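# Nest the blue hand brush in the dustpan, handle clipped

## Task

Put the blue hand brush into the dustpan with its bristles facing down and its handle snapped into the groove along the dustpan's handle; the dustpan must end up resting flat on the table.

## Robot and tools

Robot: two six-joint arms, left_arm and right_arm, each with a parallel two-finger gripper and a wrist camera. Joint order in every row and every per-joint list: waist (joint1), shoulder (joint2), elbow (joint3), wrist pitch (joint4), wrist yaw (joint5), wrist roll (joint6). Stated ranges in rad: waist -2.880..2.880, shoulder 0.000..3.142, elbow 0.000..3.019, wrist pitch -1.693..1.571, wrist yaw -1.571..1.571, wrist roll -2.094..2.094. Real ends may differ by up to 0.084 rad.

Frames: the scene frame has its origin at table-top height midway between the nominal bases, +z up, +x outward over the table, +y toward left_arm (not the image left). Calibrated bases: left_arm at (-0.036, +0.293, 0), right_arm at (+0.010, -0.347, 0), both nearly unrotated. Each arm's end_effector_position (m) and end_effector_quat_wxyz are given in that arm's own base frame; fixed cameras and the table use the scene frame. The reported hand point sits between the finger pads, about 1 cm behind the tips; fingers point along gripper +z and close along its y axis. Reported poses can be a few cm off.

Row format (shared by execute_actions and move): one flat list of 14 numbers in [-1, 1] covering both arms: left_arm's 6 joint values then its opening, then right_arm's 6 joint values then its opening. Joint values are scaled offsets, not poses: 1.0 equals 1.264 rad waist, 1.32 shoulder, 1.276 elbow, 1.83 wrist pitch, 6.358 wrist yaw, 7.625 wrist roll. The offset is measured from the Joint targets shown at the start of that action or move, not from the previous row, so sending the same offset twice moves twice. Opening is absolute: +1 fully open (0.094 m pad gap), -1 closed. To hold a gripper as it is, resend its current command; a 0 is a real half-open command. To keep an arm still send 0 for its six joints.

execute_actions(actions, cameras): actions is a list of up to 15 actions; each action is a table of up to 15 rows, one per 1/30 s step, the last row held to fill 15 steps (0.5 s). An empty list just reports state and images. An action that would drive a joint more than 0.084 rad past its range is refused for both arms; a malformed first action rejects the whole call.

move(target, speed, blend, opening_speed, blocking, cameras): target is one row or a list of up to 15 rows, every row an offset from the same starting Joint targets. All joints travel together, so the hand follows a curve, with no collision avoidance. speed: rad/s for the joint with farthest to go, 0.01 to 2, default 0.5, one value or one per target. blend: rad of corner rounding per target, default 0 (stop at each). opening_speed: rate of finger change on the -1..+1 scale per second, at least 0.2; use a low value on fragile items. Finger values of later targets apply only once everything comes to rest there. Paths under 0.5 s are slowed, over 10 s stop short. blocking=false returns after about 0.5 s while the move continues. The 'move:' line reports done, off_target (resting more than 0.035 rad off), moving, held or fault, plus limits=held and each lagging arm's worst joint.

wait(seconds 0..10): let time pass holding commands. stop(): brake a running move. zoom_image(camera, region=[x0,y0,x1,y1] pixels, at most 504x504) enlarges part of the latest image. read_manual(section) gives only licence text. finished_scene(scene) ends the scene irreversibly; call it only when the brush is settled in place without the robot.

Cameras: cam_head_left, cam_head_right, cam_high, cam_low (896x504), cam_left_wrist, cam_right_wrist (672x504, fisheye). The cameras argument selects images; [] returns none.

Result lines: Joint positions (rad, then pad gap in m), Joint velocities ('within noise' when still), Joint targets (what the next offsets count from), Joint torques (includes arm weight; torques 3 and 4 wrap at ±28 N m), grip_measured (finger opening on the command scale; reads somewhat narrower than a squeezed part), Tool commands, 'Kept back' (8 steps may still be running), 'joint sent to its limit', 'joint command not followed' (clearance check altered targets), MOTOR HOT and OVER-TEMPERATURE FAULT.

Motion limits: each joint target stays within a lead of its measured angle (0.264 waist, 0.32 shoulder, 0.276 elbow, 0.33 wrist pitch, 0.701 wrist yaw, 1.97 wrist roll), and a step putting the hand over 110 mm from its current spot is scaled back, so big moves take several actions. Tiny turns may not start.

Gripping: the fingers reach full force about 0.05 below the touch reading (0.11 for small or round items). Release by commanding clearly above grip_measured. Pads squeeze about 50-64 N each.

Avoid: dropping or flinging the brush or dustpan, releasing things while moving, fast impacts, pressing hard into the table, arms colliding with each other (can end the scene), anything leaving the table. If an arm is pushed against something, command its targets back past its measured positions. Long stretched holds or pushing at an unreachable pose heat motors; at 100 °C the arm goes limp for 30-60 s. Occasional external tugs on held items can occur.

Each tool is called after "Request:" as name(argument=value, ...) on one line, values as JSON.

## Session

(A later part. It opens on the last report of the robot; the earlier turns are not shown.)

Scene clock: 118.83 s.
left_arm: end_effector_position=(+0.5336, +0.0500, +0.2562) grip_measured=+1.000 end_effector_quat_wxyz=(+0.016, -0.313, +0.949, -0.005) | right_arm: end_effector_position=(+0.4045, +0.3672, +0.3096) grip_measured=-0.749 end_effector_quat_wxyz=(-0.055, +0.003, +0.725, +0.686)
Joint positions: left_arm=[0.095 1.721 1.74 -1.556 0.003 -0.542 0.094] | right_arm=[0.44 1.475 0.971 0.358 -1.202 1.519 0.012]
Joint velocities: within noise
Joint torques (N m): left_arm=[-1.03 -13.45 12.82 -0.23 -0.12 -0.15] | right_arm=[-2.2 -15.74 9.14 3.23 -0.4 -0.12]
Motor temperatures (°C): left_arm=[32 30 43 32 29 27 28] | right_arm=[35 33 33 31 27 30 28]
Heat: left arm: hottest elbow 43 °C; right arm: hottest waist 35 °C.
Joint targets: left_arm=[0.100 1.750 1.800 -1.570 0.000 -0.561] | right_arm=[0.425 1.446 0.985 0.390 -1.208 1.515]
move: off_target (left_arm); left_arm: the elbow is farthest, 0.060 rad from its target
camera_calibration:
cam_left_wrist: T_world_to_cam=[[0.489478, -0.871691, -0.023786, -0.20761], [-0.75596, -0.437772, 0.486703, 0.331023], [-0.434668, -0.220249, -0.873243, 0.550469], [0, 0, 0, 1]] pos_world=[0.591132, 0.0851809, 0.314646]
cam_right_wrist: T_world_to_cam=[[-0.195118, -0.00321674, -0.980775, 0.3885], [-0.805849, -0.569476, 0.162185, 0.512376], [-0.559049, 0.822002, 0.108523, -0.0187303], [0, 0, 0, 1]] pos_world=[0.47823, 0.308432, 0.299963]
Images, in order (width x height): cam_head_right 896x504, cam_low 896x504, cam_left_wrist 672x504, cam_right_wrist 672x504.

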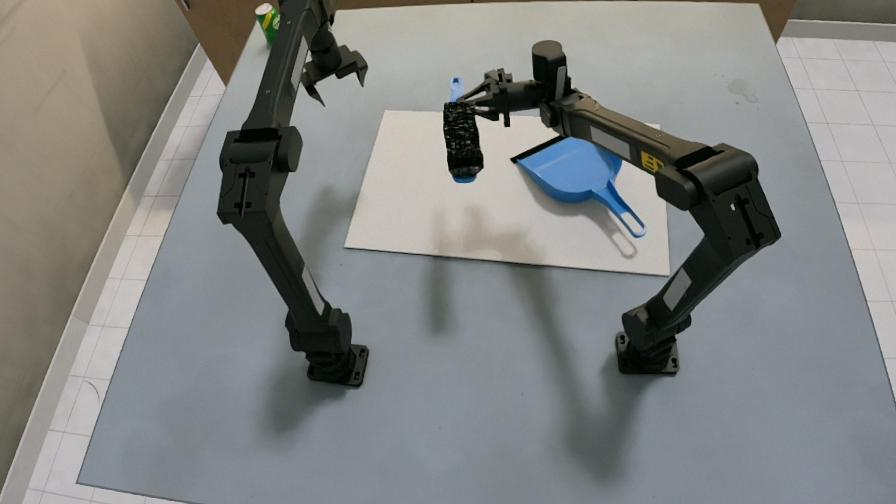

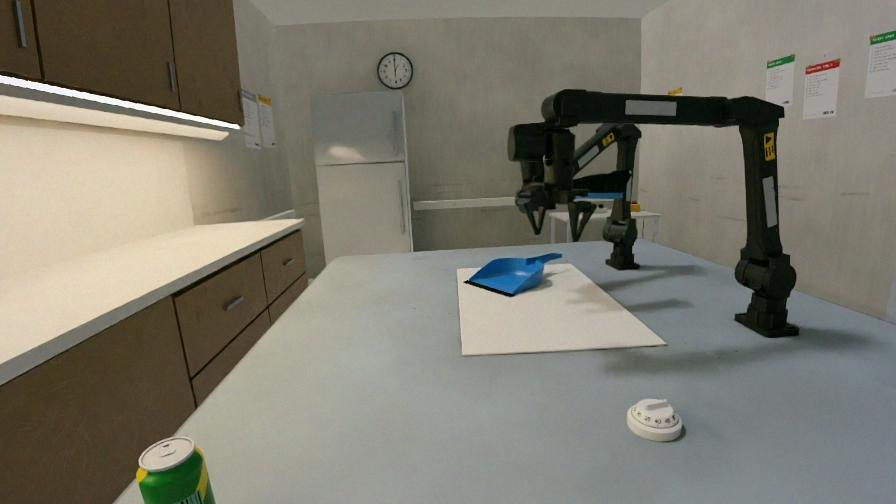

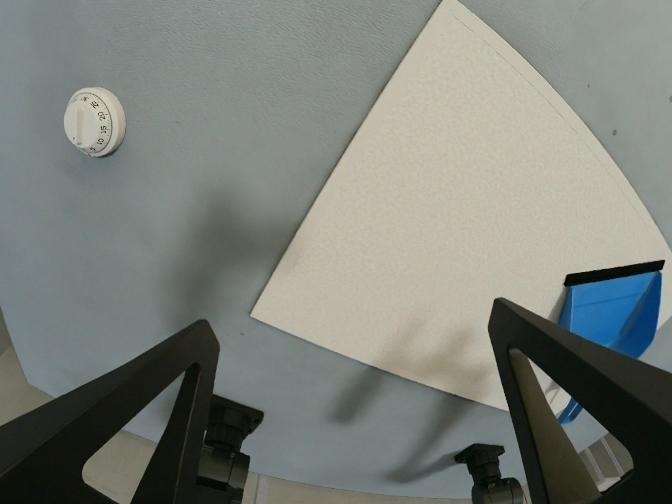

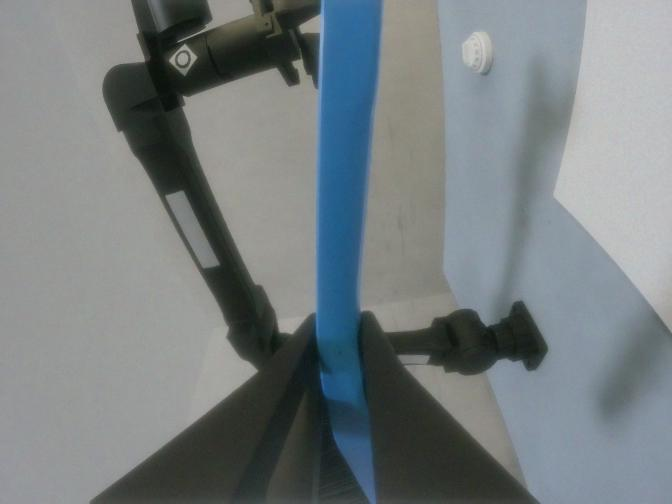

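Request:
move(target=[[0, 0, 0, 0, 0, 0, 1, 0, 0, 0, 0.08743, 0, -0.38938, -0.95], [0, 0, 0, 0, 0, 0, 1, 0, 0.17955, -0.12931, 0.28689, 0, -0.38938, -0.95]], speed=[1.2, 0.5], blend=[0.2, 0], cameras=["cam_low", "cam_right_wrist", "cam_left_wrist", "cam_head_right", "cam_high"])

Scene clock: 128.67 s.
left_arm: end_effector_position=(+0.5336, +0.0500, +0.2562) grip_measured=+1.000 end_effector_quat_wxyz=(+0.016, -0.313, +0.949, -0.005) | right_arm: end_effector_position=(+0.3950, +0.3629, +0.1993) grip_measured=-0.753 end_effector_quat_wxyz=(+0.701, -0.708, +0.031, +0.082)
Joint positions: left_arm=[0.095 1.721 1.74 -1.556 0.003 -0.542 0.094] | right_arm=[0.44 1.694 0.804 0.879 -1.204 -1.421 0.012]
Joint velocities: within noise
Joint torques (N m): left_arm=[-1.03 -13.45 12.82 -0.23 -0.12 -0.15] | right_arm=[-2.14 -14.92 7.15 3.23 -0.21 -0.28]
Motor temperatures (°C): left_arm=[32 30 44 32 29 27 28] | right_arm=[35 33 32 31 27 30 28]
Heat: left arm: hottest elbow 44 °C; right arm: hottest waist 35 °C.
Joint targets: left_arm=[0.100 1.750 1.800 -1.570 0.000 -0.561] | right_arm=[0.425 1.683 0.820 0.915 -1.208 -1.454]
move: off_target (left_arm, right_arm); blend cut to 0.1825 rad at target 1; left_arm: the elbow is farthest, 0.060 rad from its target; right_arm: the wrist pitch is farthest, 0.036 rad from its target
camera_calibration:
cam_left_wrist: T_world_to_cam=[[0.489478, -0.871691, -0.023786, -0.20761], [-0.75596, -0.437772, 0.486703, 0.331023], [-0.434668, -0.220249, -0.873243, 0.550469], [0, 0, 0, 1]] pos_world=[0.591132, 0.0851809, 0.314646]
cam_right_wrist: T_world_to_cam=[[0.263628, 0.0862432, 0.960761, -0.322185], [0.868893, -0.453813, -0.197683, -0.111697], [0.418957, 0.886914, -0.194574, -0.358028], [0, 0, 0, 1]] pos_world=[0.331988, 0.294636, 0.2178]
Images, in order (width x height): cam_head_right 896x504, cam_high 896x504, cam_low 896x504, cam_left_wrist 672x504, cam_right_wrist 672x504.

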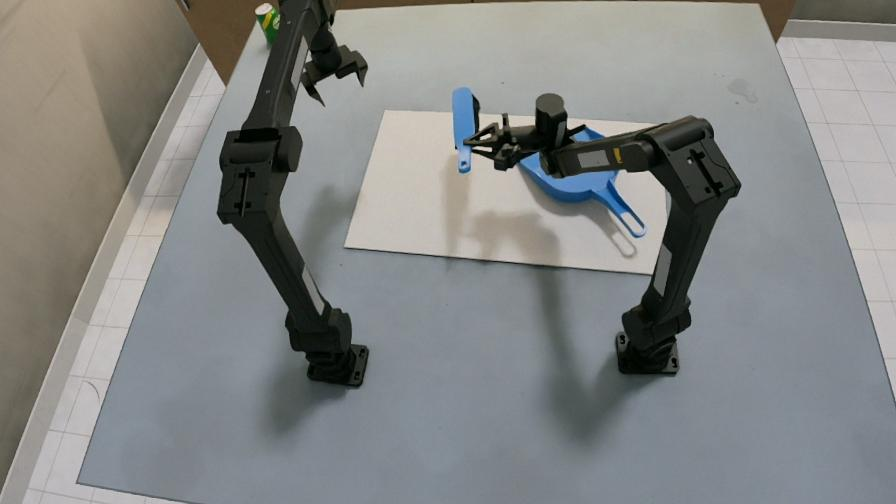

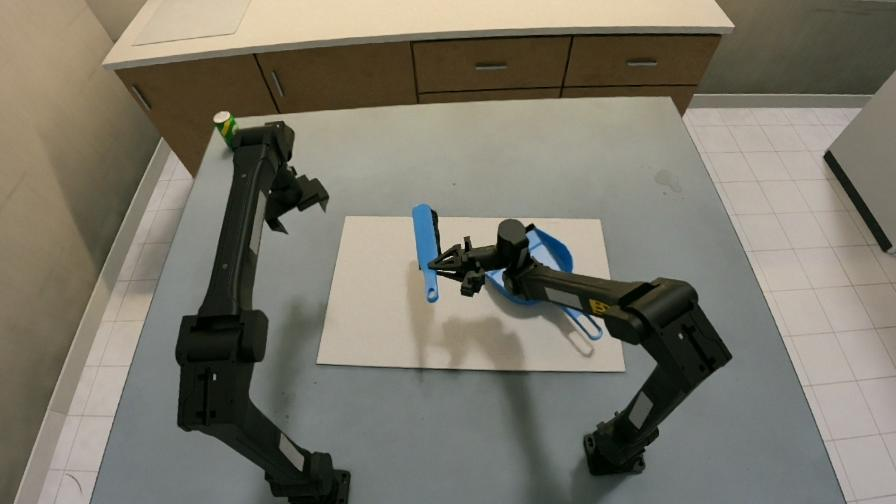

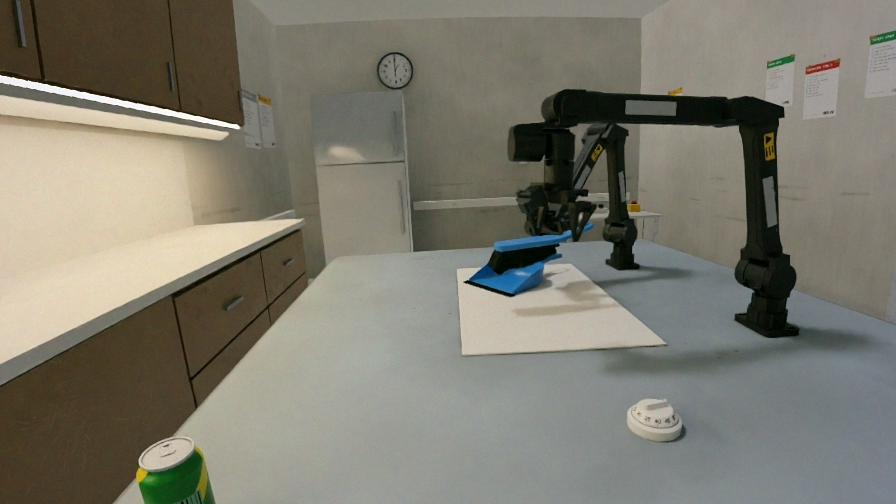

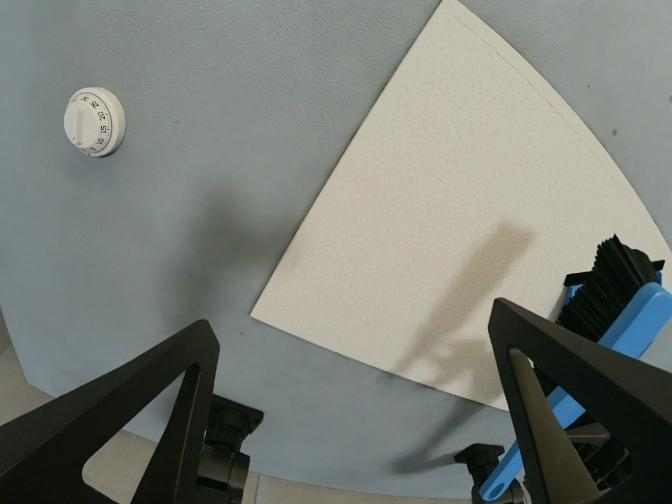

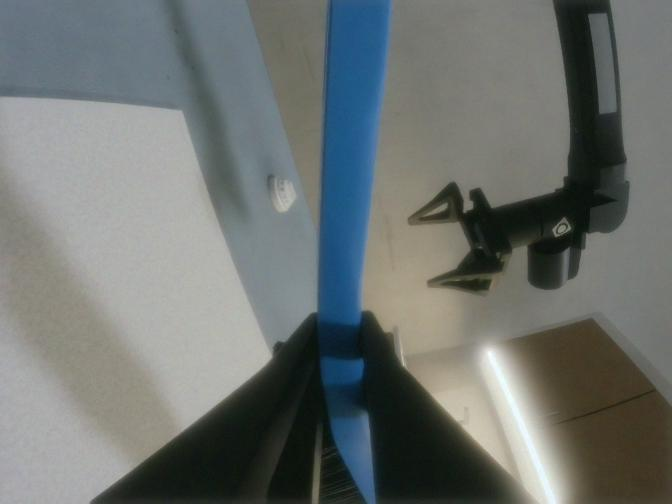

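Request:
move(target=[-0.40744, 0.08333, 0.16144, -0.06557, 0, -0.00315, 1, 0, 0, 0, 0, 0, 0, -0.95], speed=0.6, cameras=["cam_low", "cam_right_wrist", "cam_left_wrist", "cam_head_left"])

Scene clock: 132.57 s.
left_arm: end_effector_position=(+0.5166, -0.2316, +0.2775) grip_measured=+1.000 end_effector_quat_wxyz=(+0.004, -0.073, +0.997, -0.003) | right_arm: end_effector_position=(+0.3950, +0.3629, +0.1993) grip_measured=-0.753 end_effector_quat_wxyz=(+0.701, -0.708, +0.031, +0.082)
Joint positions: left_arm=[-0.42 1.829 1.944 -1.676 0.002 -0.566 0.094] | right_arm=[0.44 1.694 0.804 0.879 -1.204 -1.421 0.012]
Joint velocities: within noise
Joint torques (N m): left_arm=[-1.49 -14.68 12.85 -0.24 -0.06 -0.16] | right_arm=[-2.2 -14.92 7.17 3.23 -0.21 -0.28]
Motor temperatures (°C): left_arm=[32 30 44 32 29 27 28] | right_arm=[35 33 32 31 27 30 28]
Heat: left arm: hottest elbow 44 °C; right arm: hottest waist 35 °C.
Joint targets: left_arm=[-0.415 1.860 2.006 -1.690 0.000 -0.585] | right_arm=[0.425 1.683 0.820 0.915 -1.208 -1.454]
move: off_target (left_arm, right_arm); left_arm: the elbow is farthest, 0.062 rad from its target; right_arm: the wrist pitch is farthest, 0.036 rad from its target
camera_calibration:
cam_left_wrist: T_world_to_cam=[[0.0189182, -0.999232, -0.0343265, -0.227743], [-0.862748, -0.0336657, 0.504513, 0.32831], [-0.505281, 0.0200706, -0.862722, 0.588856], [0, 0, 0, 1]] pos_world=[0.585095, -0.228334, 0.334564]
cam_right_wrist: T_world_to_cam=[[0.263262, 0.0862167, 0.960864, -0.322052], [0.868969, -0.453806, -0.197365, -0.111793], [0.41903, 0.88692, -0.19439, -0.358095], [0, 0, 0, 1]] pos_world=[0.331982, 0.294636, 0.217774]
Images, in order (width x height): cam_head_left 896x504, cam_low 896x504, cam_left_wrist 672x504, cam_right_wrist 672x504.

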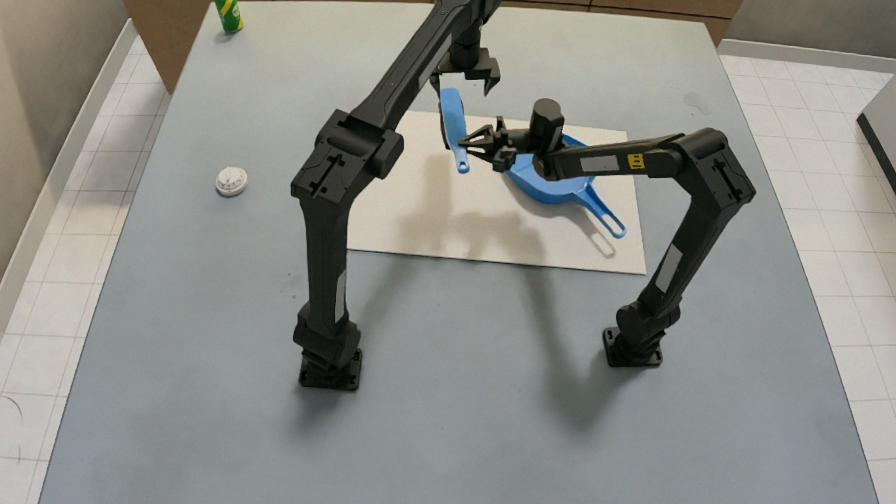

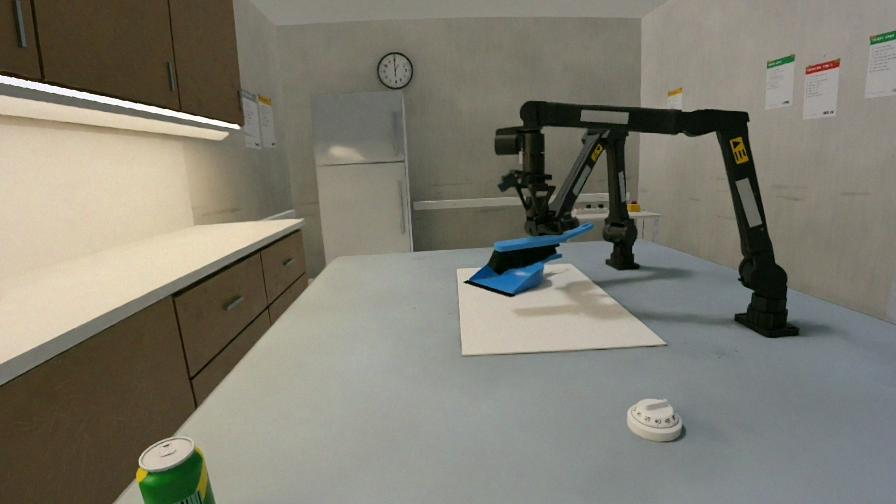

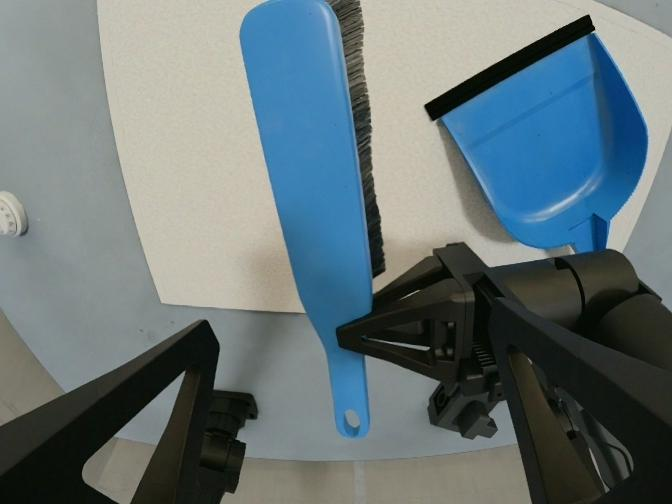

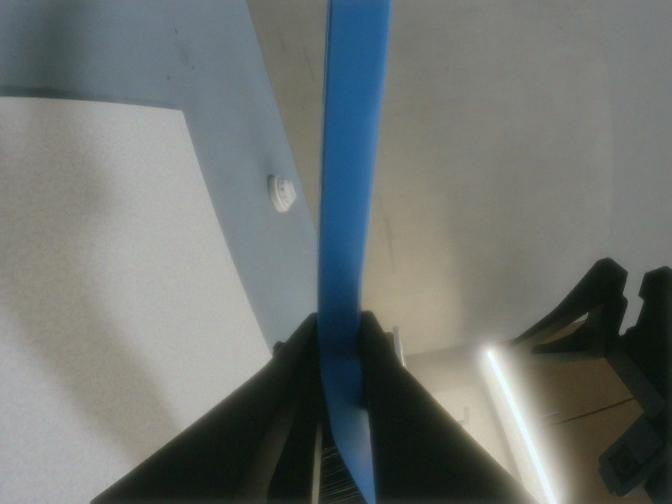

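Request:
zoom_image(camera="cam_left_wrist", region=[200, 0, 480, 450])

Request:
zoom_image(camera="cam_low", region=[450, 170, 650, 310])

Scaled by 1.120 from the camera's 672x504 image, which has a finer 960x720 frame.

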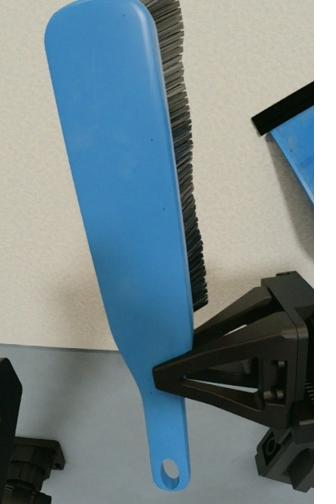

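Scaled by 2.520 from the camera's 896x504 image, which has a finer 1280x720 frame.

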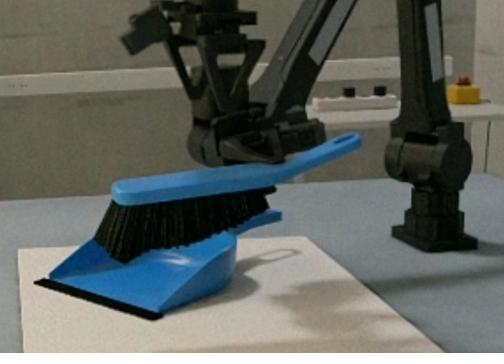

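Request:
move(target=[0.04589, -0.0296, -0.119, 0.0854, 0.01504, 0.01049, 1, 0, 0, 0, 0, 0, 0, -0.95], speed=0.4, cameras=["cam_low", "cam_left_wrist"])

Scene clock: 140.67 s.
left_arm: end_effector_position=(+0.5363, -0.2187, +0.2464) grip_measured=+1.000 end_effector_quat_wxyz=(+0.004, -0.081, +0.995, -0.053) | right_arm: end_effector_position=(+0.3950, +0.3629, +0.1993) grip_measured=-0.753 end_effector_quat_wxyz=(+0.701, -0.708, +0.031, +0.082)
Joint positions: left_arm=[-0.359 1.829 1.86 -1.549 0.093 -0.524 0.094] | right_arm=[0.44 1.694 0.804 0.879 -1.204 -1.421 0.012]
Joint velocities: within noise
Joint torques (N m): left_arm=[-1.32 -18.2 7.79 0.92 0.17 0.26] | right_arm=[-2.2 -14.86 7.17 3.23 -0.22 -0.28]
Motor temperatures (°C): left_arm=[32 30 44 31 29 27 28] | right_arm=[35 33 32 31 27 30 29]
Heat: left arm: hottest elbow 44 °C; right arm: hottest waist 35 °C.
Joint targets: left_arm=[-0.357 1.821 1.855 -1.533 0.096 -0.505] | right_arm=[0.425 1.683 0.820 0.915 -1.208 -1.454]
move: off_target (right_arm); right_arm: the wrist pitch is farthest, 0.036 rad from its target
camera_calibration:
cam_left_wrist: T_world_to_cam=[[0.0356676, -0.997197, 0.0657735, -0.249429], [-0.866069, 0.00199649, 0.49992, 0.372147], [-0.49865, -0.0747953, -0.86357, 0.547665], [0, 0, 0, 1]] pos_world=[0.604295, -0.20851, 0.303309]
Images, in order (width x height): cam_low 896x504, cam_left_wrist 672x504.

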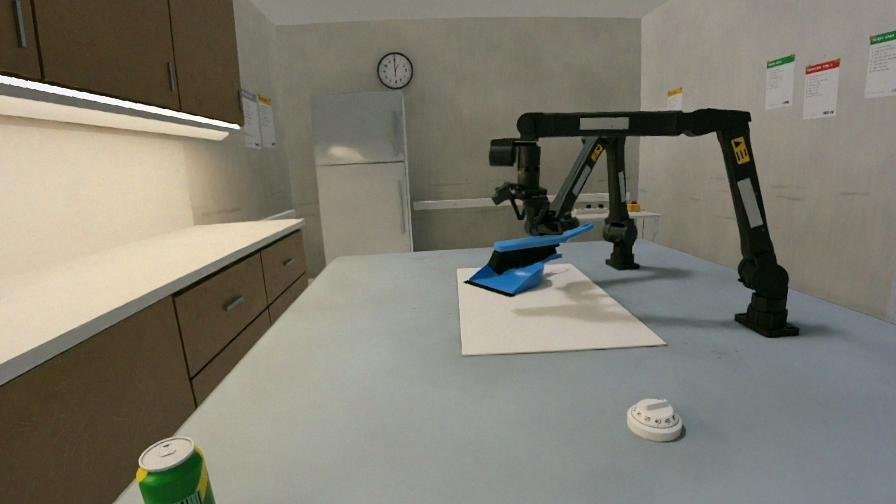

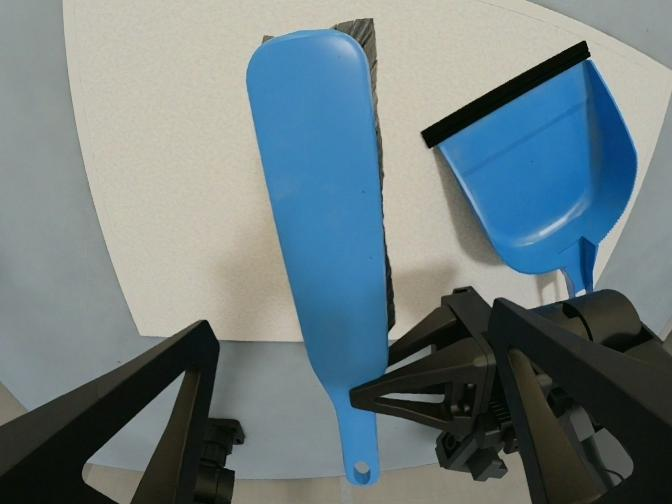

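I'll start by re-reading the current state and images.

Request:
execute_actions(actions=[])

Scene clock: 142.83 s.
left_arm: end_effector_position=(+0.5363, -0.2187, +0.2464) grip_measured=+1.000 end_effector_quat_wxyz=(+0.004, -0.081, +0.995, -0.053) | right_arm: end_effector_position=(+0.3950, +0.3629, +0.1993) grip_measured=-0.753 end_effector_quat_wxyz=(+0.701, -0.708, +0.031, +0.082)
Joint positions: left_arm=[-0.359 1.829 1.86 -1.549 0.093 -0.523 0.094] | right_arm=[0.44 1.694 0.804 0.879 -1.204 -1.421 0.012]
Joint velocities: within noise
Joint torques (N m): left_arm=[-1.32 -17.9 7.77 0.95 0.17 0.26] | right_arm=[-2.2 -14.8 7.19 3.23 -0.21 -0.28]
Motor temperatures (°C): left_arm=[32 30 44 31 29 27 28] | right_arm=[35 33 32 31 27 30 29]
Heat: left arm: hottest elbow 44 °C; right arm: hottest waist 35 °C.
Joint targets: left_arm=[-0.357 1.821 1.855 -1.533 0.096 -0.505] | right_arm=[0.425 1.683 0.820 0.915 -1.208 -1.454]
Tool commands: left_gripper/opening=+1.0 right_gripper/opening=-0.95
camera_calibration:
cam_left_wrist: T_world_to_cam=[[0.0349058, -0.997225, 0.0657634, -0.249024], [-0.866107, 0.00264703, 0.499851, 0.372327], [-0.498638, -0.0744059, -0.863611, 0.547754], [0, 0, 0, 1]] pos_world=[0.604298, -0.208562, 0.303315]
cam_right_wrist: T_world_to_cam=[[0.263262, 0.0862167, 0.960864, -0.322052], [0.868969, -0.453806, -0.197365, -0.111793], [0.41903, 0.88692, -0.19439, -0.358095], [0, 0, 0, 1]] pos_world=[0.331982, 0.294636, 0.217774]

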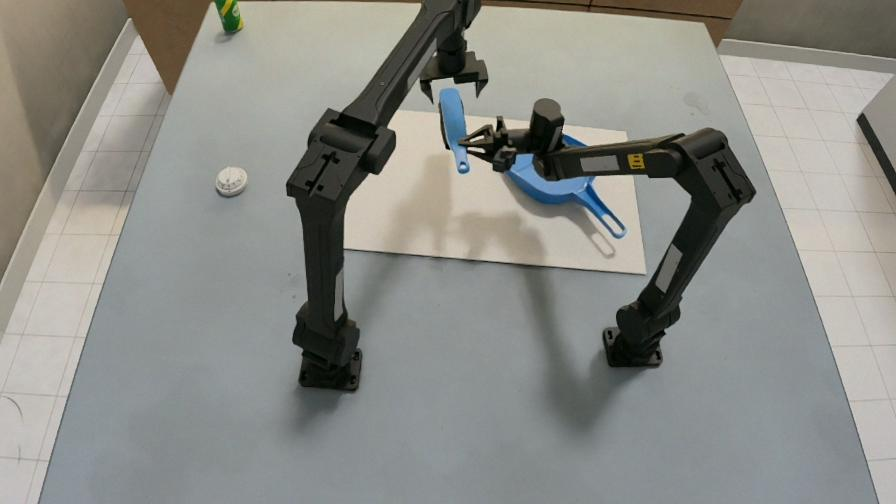

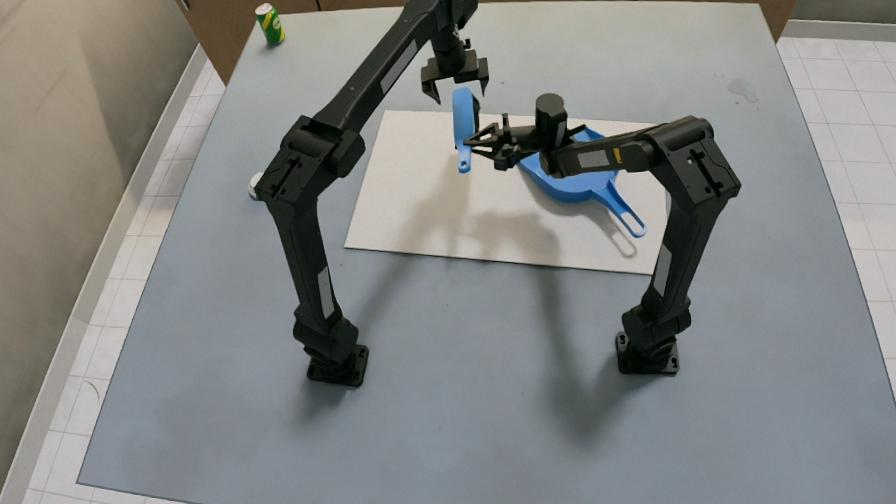

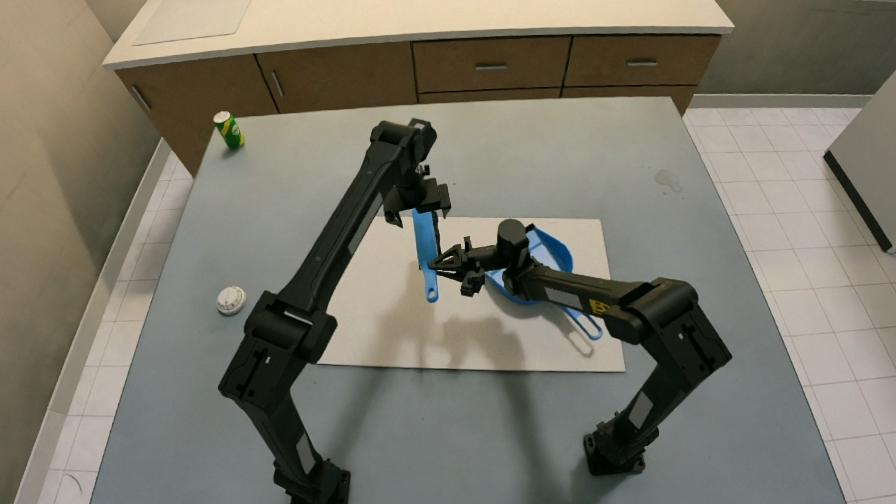

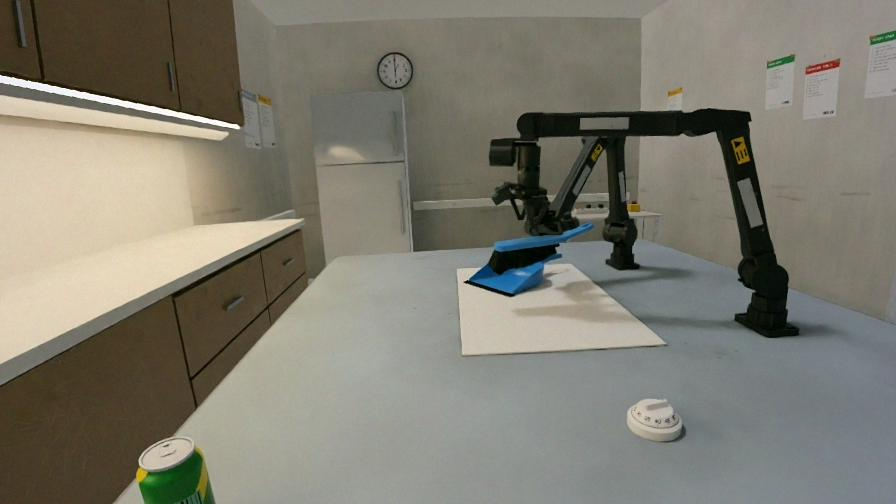

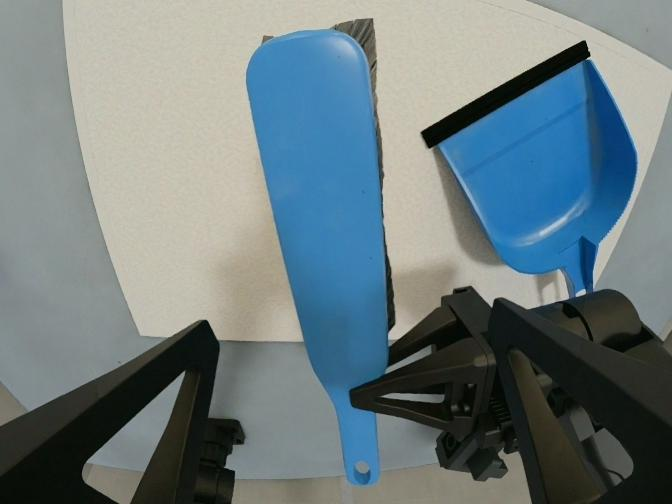

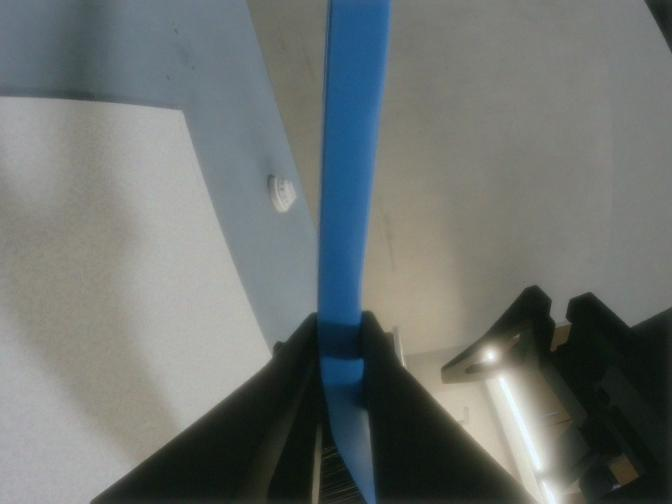

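Request:
move(target=[0, -0.0242, -0.098, 0.0694, 0, 0, 1, 0, 0, 0, 0, 0, 0, -0.95], speed=0.3, cameras=["cam_left_wrist", "cam_low"])

Scene clock: 146.87 s.
left_arm: end_effector_position=(+0.5342, -0.2179, +0.2092) grip_measured=+1.000 end_effector_quat_wxyz=(+0.014, -0.080, +0.995, -0.058) | right_arm: end_effector_position=(+0.3950, +0.3629, +0.1993) grip_measured=-0.753 end_effector_quat_wxyz=(+0.701, -0.708, +0.031, +0.082)
Joint positions: left_arm=[-0.359 1.81 1.736 -1.422 0.093 -0.523 0.094] | right_arm=[0.44 1.694 0.804 0.879 -1.204 -1.421 0.012]
Joint velocities: within noise
Joint torques (N m): left_arm=[-1.32 -18.9 7.69 0.98 0.17 0.26] | right_arm=[-2.2 -14.92 7.17 3.23 -0.21 -0.28]
Motor temperatures (°C): left_arm=[32 30 43 31 29 27 28] | right_arm=[35 33 32 31 27 30 29]
Heat: left arm: hottest elbow 43 °C; right arm: hottest waist 35 °C.
Joint targets: left_arm=[-0.357 1.789 1.730 -1.407 0.096 -0.505] | right_arm=[0.425 1.683 0.820 0.915 -1.208 -1.454]
move: off_target (right_arm); right_arm: the wrist pitch is farthest, 0.036 rad from its target
camera_calibration:
cam_left_wrist: T_world_to_cam=[[0.0335473, -0.996715, 0.0737157, -0.246549], [-0.875679, 0.00623772, 0.482853, 0.398529], [-0.481727, -0.0807498, -0.872593, 0.506144], [0, 0, 0, 1]] pos_world=[0.601077, -0.207354, 0.267401]
Images, in order (width x height): cam_low 896x504, cam_left_wrist 672x504.

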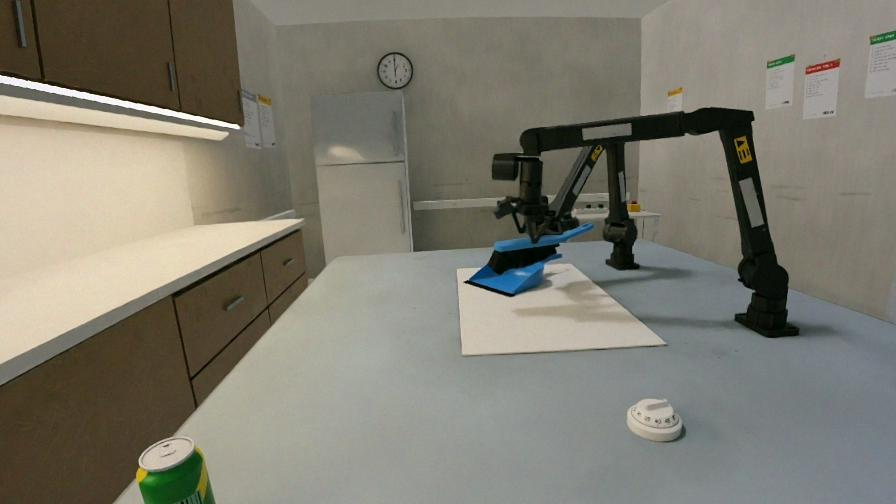

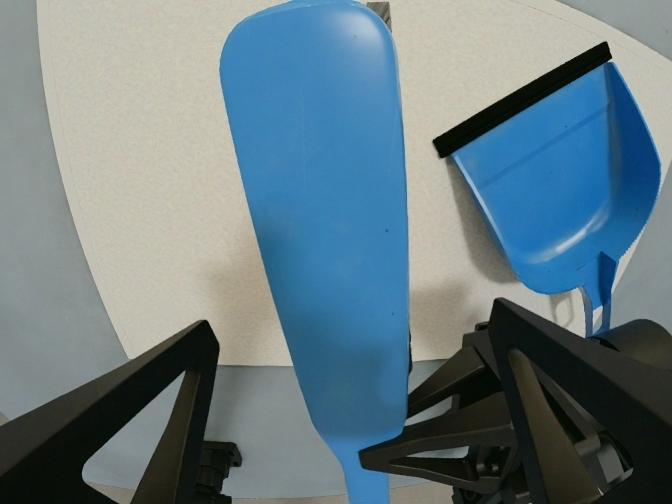

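Request:
move(target=[0, 0, -0.018, 0, 0, 0, 1, 0, 0, 0, 0, 0, 0, -0.95], speed=0.2, cameras=["cam_left_wrist", "cam_low"])

Request:
zoom_image(camera="cam_low", region=[440, 180, 640, 300])

Scene clock: 149.27 s.
left_arm: end_effector_position=(+0.5288, -0.2159, +0.2007) grip_measured=+1.000 end_effector_quat_wxyz=(+0.004, -0.081, +0.995, -0.053) | right_arm: end_effector_position=(+0.3950, +0.3629, +0.1993) grip_measured=-0.753 end_effector_quat_wxyz=(+0.701, -0.708, +0.031, +0.082)
Joint positions: left_arm=[-0.359 1.81 1.714 -1.421 0.093 -0.523 0.094] | right_arm=[0.44 1.694 0.804 0.879 -1.204 -1.421 0.012]
Joint velocities: within noise
Joint torques (N m): left_arm=[-1.32 -18.73 7.58 0.92 0.17 0.26] | right_arm=[-2.2 -14.92 7.17 3.23 -0.21 -0.28]
Motor temperatures (°C): left_arm=[32 31 43 31 29 27 28] | right_arm=[35 33 32 31 27 30 29]
Heat: left arm: hottest elbow 43 °C; right arm: hottest waist 35 °C.
Joint targets: left_arm=[-0.357 1.789 1.707 -1.406 0.096 -0.505] | right_arm=[0.425 1.683 0.820 0.915 -1.208 -1.454]
move: off_target (right_arm); right_arm: the wrist pitch is farthest, 0.036 rad from its target
camera_calibration:
cam_left_wrist: T_world_to_cam=[[0.0349001, -0.997222, 0.0657988, -0.242958], [-0.866151, 0.00266325, 0.499776, 0.388679], [-0.498563, -0.0744339, -0.863652, 0.504767], [0, 0, 0, 1]] pos_world=[0.596792, -0.205746, 0.257677]
Images, in order (width x height): cam_low 896x504, cam_left_wrist 672x504.

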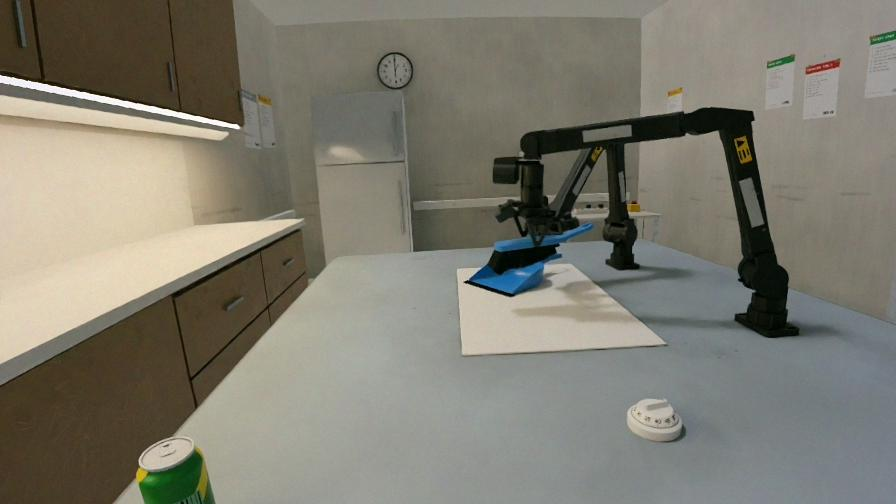

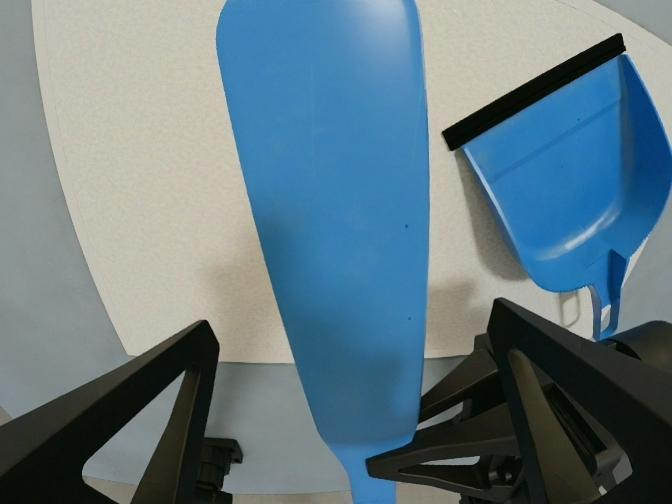

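Scaled by 2.520 from the camera's 896x504 image, which has a finer 1280x720 frame.

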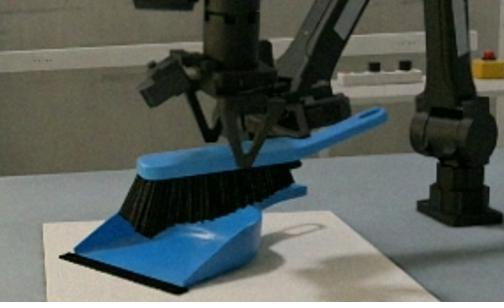

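Request:
move(target=[0, 0, 0, 0, 0, 0, -0.6, 0, 0, 0, 0, 0, 0, -0.95], opening_speed=0.4, cameras=["cam_left_wrist", "cam_right_wrist"])

Request:
zoom_image(camera="cam_left_wrist", region=[150, 200, 550, 504])

Scene clock: 154.13 s.
left_arm: end_effector_position=(+0.5281, -0.2177, +0.2008) grip_measured=-0.110 end_effector_quat_wxyz=(+0.004, -0.079, +0.995, -0.054) | right_arm: end_effector_position=(+0.3945, +0.3635, +0.1993) grip_measured=-0.753 end_effector_quat_wxyz=(+0.701, -0.708, +0.030, +0.083)
Joint positions: left_arm=[-0.362 1.81 1.714 -1.421 0.094 -0.523 0.042] | right_arm=[0.442 1.694 0.804 0.879 -1.204 -1.421 0.012]
Joint velocities: within noise
Joint torques (N m): left_arm=[-1.32 -18.73 7.58 0.92 0.12 0.25] | right_arm=[-2.14 -14.92 7.17 3.22 -0.21 -0.28]
Motor temperatures (°C): left_arm=[32 31 42 31 29 27 28] | right_arm=[35 33 32 31 27 30 29]
Heat: left arm: hottest elbow 42 °C; right arm: hottest waist 35 °C.
Joint targets: left_arm=[-0.357 1.789 1.707 -1.406 0.096 -0.505] | right_arm=[0.425 1.683 0.820 0.915 -1.208 -1.454]
move: off_target (right_arm); right_arm: the wrist pitch is farthest, 0.036 rad from its target
camera_calibration:
cam_left_wrist: T_world_to_cam=[[0.0314257, -0.997268, 0.0668468, -0.243118], [-0.865954, 0.0062329, 0.500085, 0.388649], [-0.499136, -0.0736018, -0.863392, 0.504713], [0, 0, 0, 1]] pos_world=[0.596113, -0.207729, 0.25766]
cam_right_wrist: T_world_to_cam=[[0.26313, 0.0866205, 0.960864, -0.322052], [0.869664, -0.452472, -0.197365, -0.111793], [0.417669, 0.887562, -0.19439, -0.358095], [0, 0, 0, 1]] pos_world=[0.331529, 0.295144, 0.217774]
Images, in order (width x height): cam_left_wrist 672x504, cam_right_wrist 672x504.

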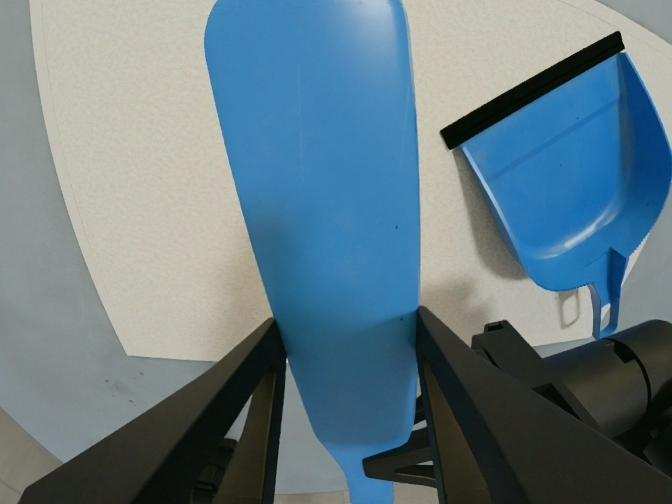

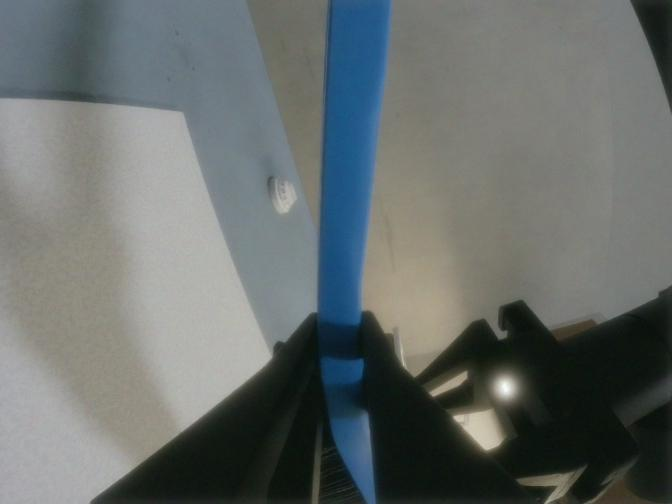

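Scaled by 1.260 from the camera's 672x504 image, which has a finer 960x720 frame.

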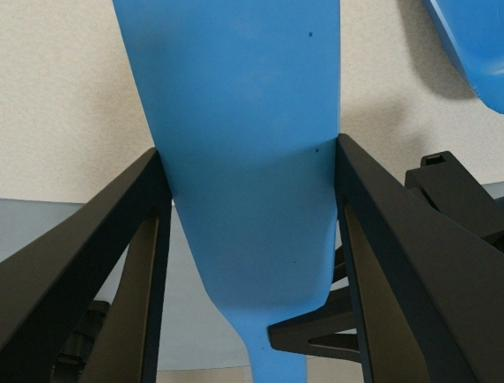

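Request:
move(target=[0, 0, 0, 0, 0, 0, -0.6, 0, 0, 0, 0, 0, 0, -0.2], opening_speed=0.4, cameras=["cam_left_wrist", "cam_right_wrist", "cam_low"])

Scene clock: 157.13 s.
left_arm: end_effector_position=(+0.5281, -0.2177, +0.2008) grip_measured=-0.111 end_effector_quat_wxyz=(+0.004, -0.079, +0.995, -0.054) | right_arm: end_effector_position=(+0.3945, +0.3635, +0.2003) grip_measured=-0.203 end_effector_quat_wxyz=(+0.702, -0.707, +0.025, +0.077)
Joint positions: left_arm=[-0.362 1.81 1.714 -1.421 0.094 -0.523 0.042] | right_arm=[0.442 1.694 0.804 0.887 -1.204 -1.43 0.037]
Joint velocities: within noise
Joint torques (N m): left_arm=[-1.38 -18.78 7.57 0.92 0.12 0.25] | right_arm=[-2.2 -14.86 7.17 2.93 -0.2 -0.18]
Motor temperatures (°C): left_arm=[32 32 42 31 29 27 28] | right_arm=[35 33 31 31 27 30 29]
Heat: left arm: hottest elbow 42 °C; right arm: hottest waist 35 °C.
Joint targets: left_arm=[-0.357 1.789 1.707 -1.406 0.096 -0.505] | right_arm=[0.425 1.683 0.820 0.915 -1.208 -1.454]
move: done
camera_calibration:
cam_left_wrist: T_world_to_cam=[[0.0310448, -0.99728, 0.0668419, -0.242919], [-0.865972, 0.00655821, 0.50005, 0.388737], [-0.499129, -0.0734071, -0.863413, 0.504756], [0, 0, 0, 1]] pos_world=[0.596115, -0.207755, 0.257662]
cam_right_wrist: T_world_to_cam=[[0.248059, 0.0828535, 0.965195, -0.316602], [0.872671, -0.451701, -0.185505, -0.115437], [0.42061, 0.888314, -0.184352, -0.361346], [0, 0, 0, 1]] pos_world=[0.33126, 0.295077, 0.217553]
Images, in order (width x height): cam_low 896x504, cam_left_wrist 672x504, cam_right_wrist 672x504.

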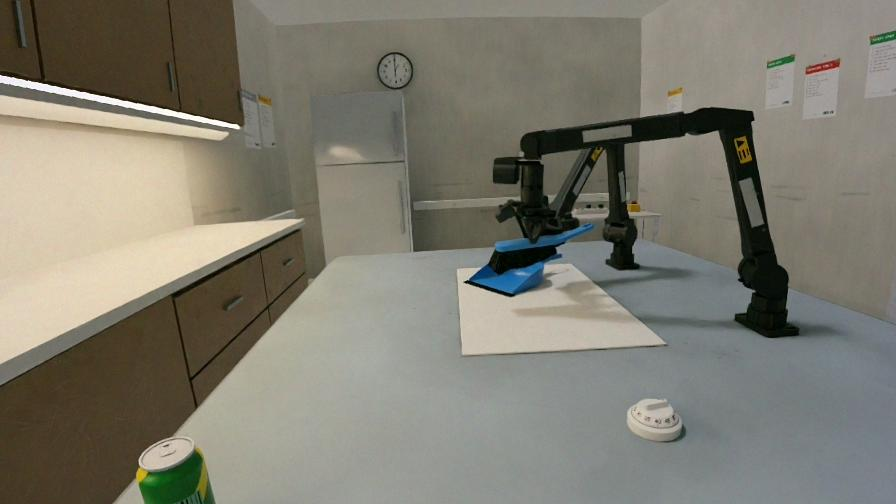

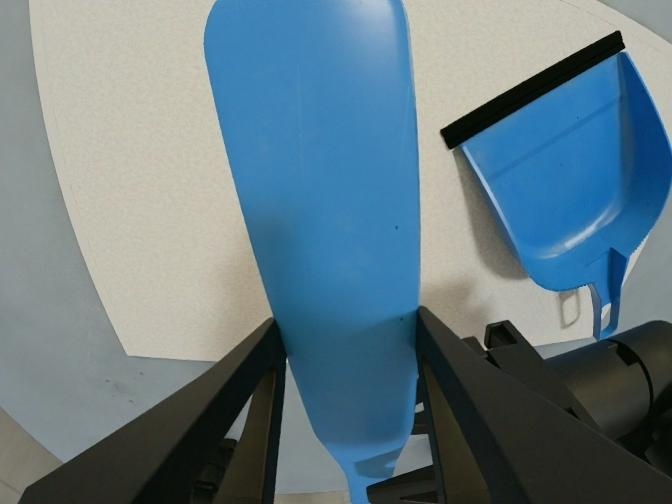

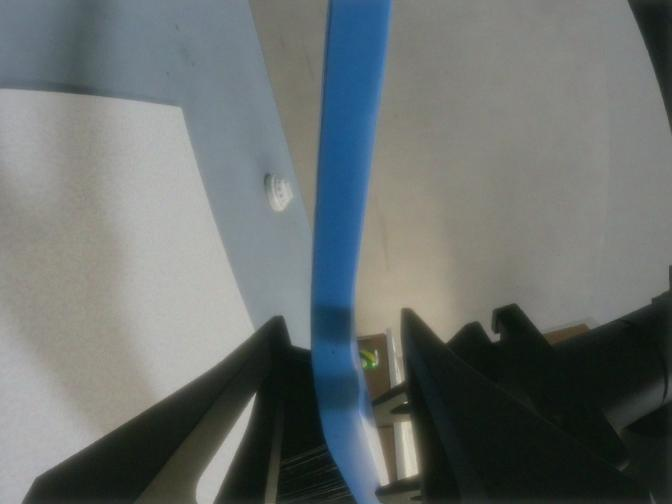

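Request:
move(target=[[0, 0, 0, 0, 0, 0, -0.6, -0.178, -0.0402, -0.0627, 0.0109, -0.0343, 0, -0.2], [0, 0, 0, 0, 0, 0, -0.6, -0.269, -0.732, 0.0, -1.094, 0.19, 0.1907, -0.2]], speed=[0.25, 0.8], blend=[0.02, 0], cameras=["cam_left_wrist", "cam_right_wrist", "cam_high"])

every number of target 2 of 2 must lie in its column's range; nothing of the call was run
Scene clock: 167.03 s.
left_arm: end_effector_position=(+0.5281, -0.2177, +0.2008) grip_measured=-0.111 end_effector_quat_wxyz=(+0.004, -0.079, +0.995, -0.054) | right_arm: end_effector_position=(+0.3945, +0.3635, +0.2003) grip_measured=-0.202 end_effector_quat_wxyz=(+0.702, -0.707, +0.025, +0.077)
Joint positions: left_arm=[-0.362 1.81 1.714 -1.421 0.094 -0.523 0.042] | right_arm=[0.442 1.694 0.804 0.887 -1.204 -1.43 0.037]
Joint velocities: within noise
Joint torques (N m): left_arm=[-1.32 -18.78 7.57 0.92 0.12 0.25] | right_arm=[-2.2 -14.86 7.17 2.93 -0.2 -0.18]
Motor temperatures (°C): left_arm=[32 33 41 31 29 26 28] | right_arm=[35 32 31 31 27 30 28]
Heat: left arm: hottest elbow 41 °C; right arm: hottest waist 35 °C.
Joint targets: left_arm=[-0.357 1.789 1.707 -1.406 0.096 -0.505] | right_arm=[0.425 1.683 0.820 0.915 -1.208 -1.454]
Tool commands: left_gripper/opening=-0.6 right_gripper/opening=-0.2


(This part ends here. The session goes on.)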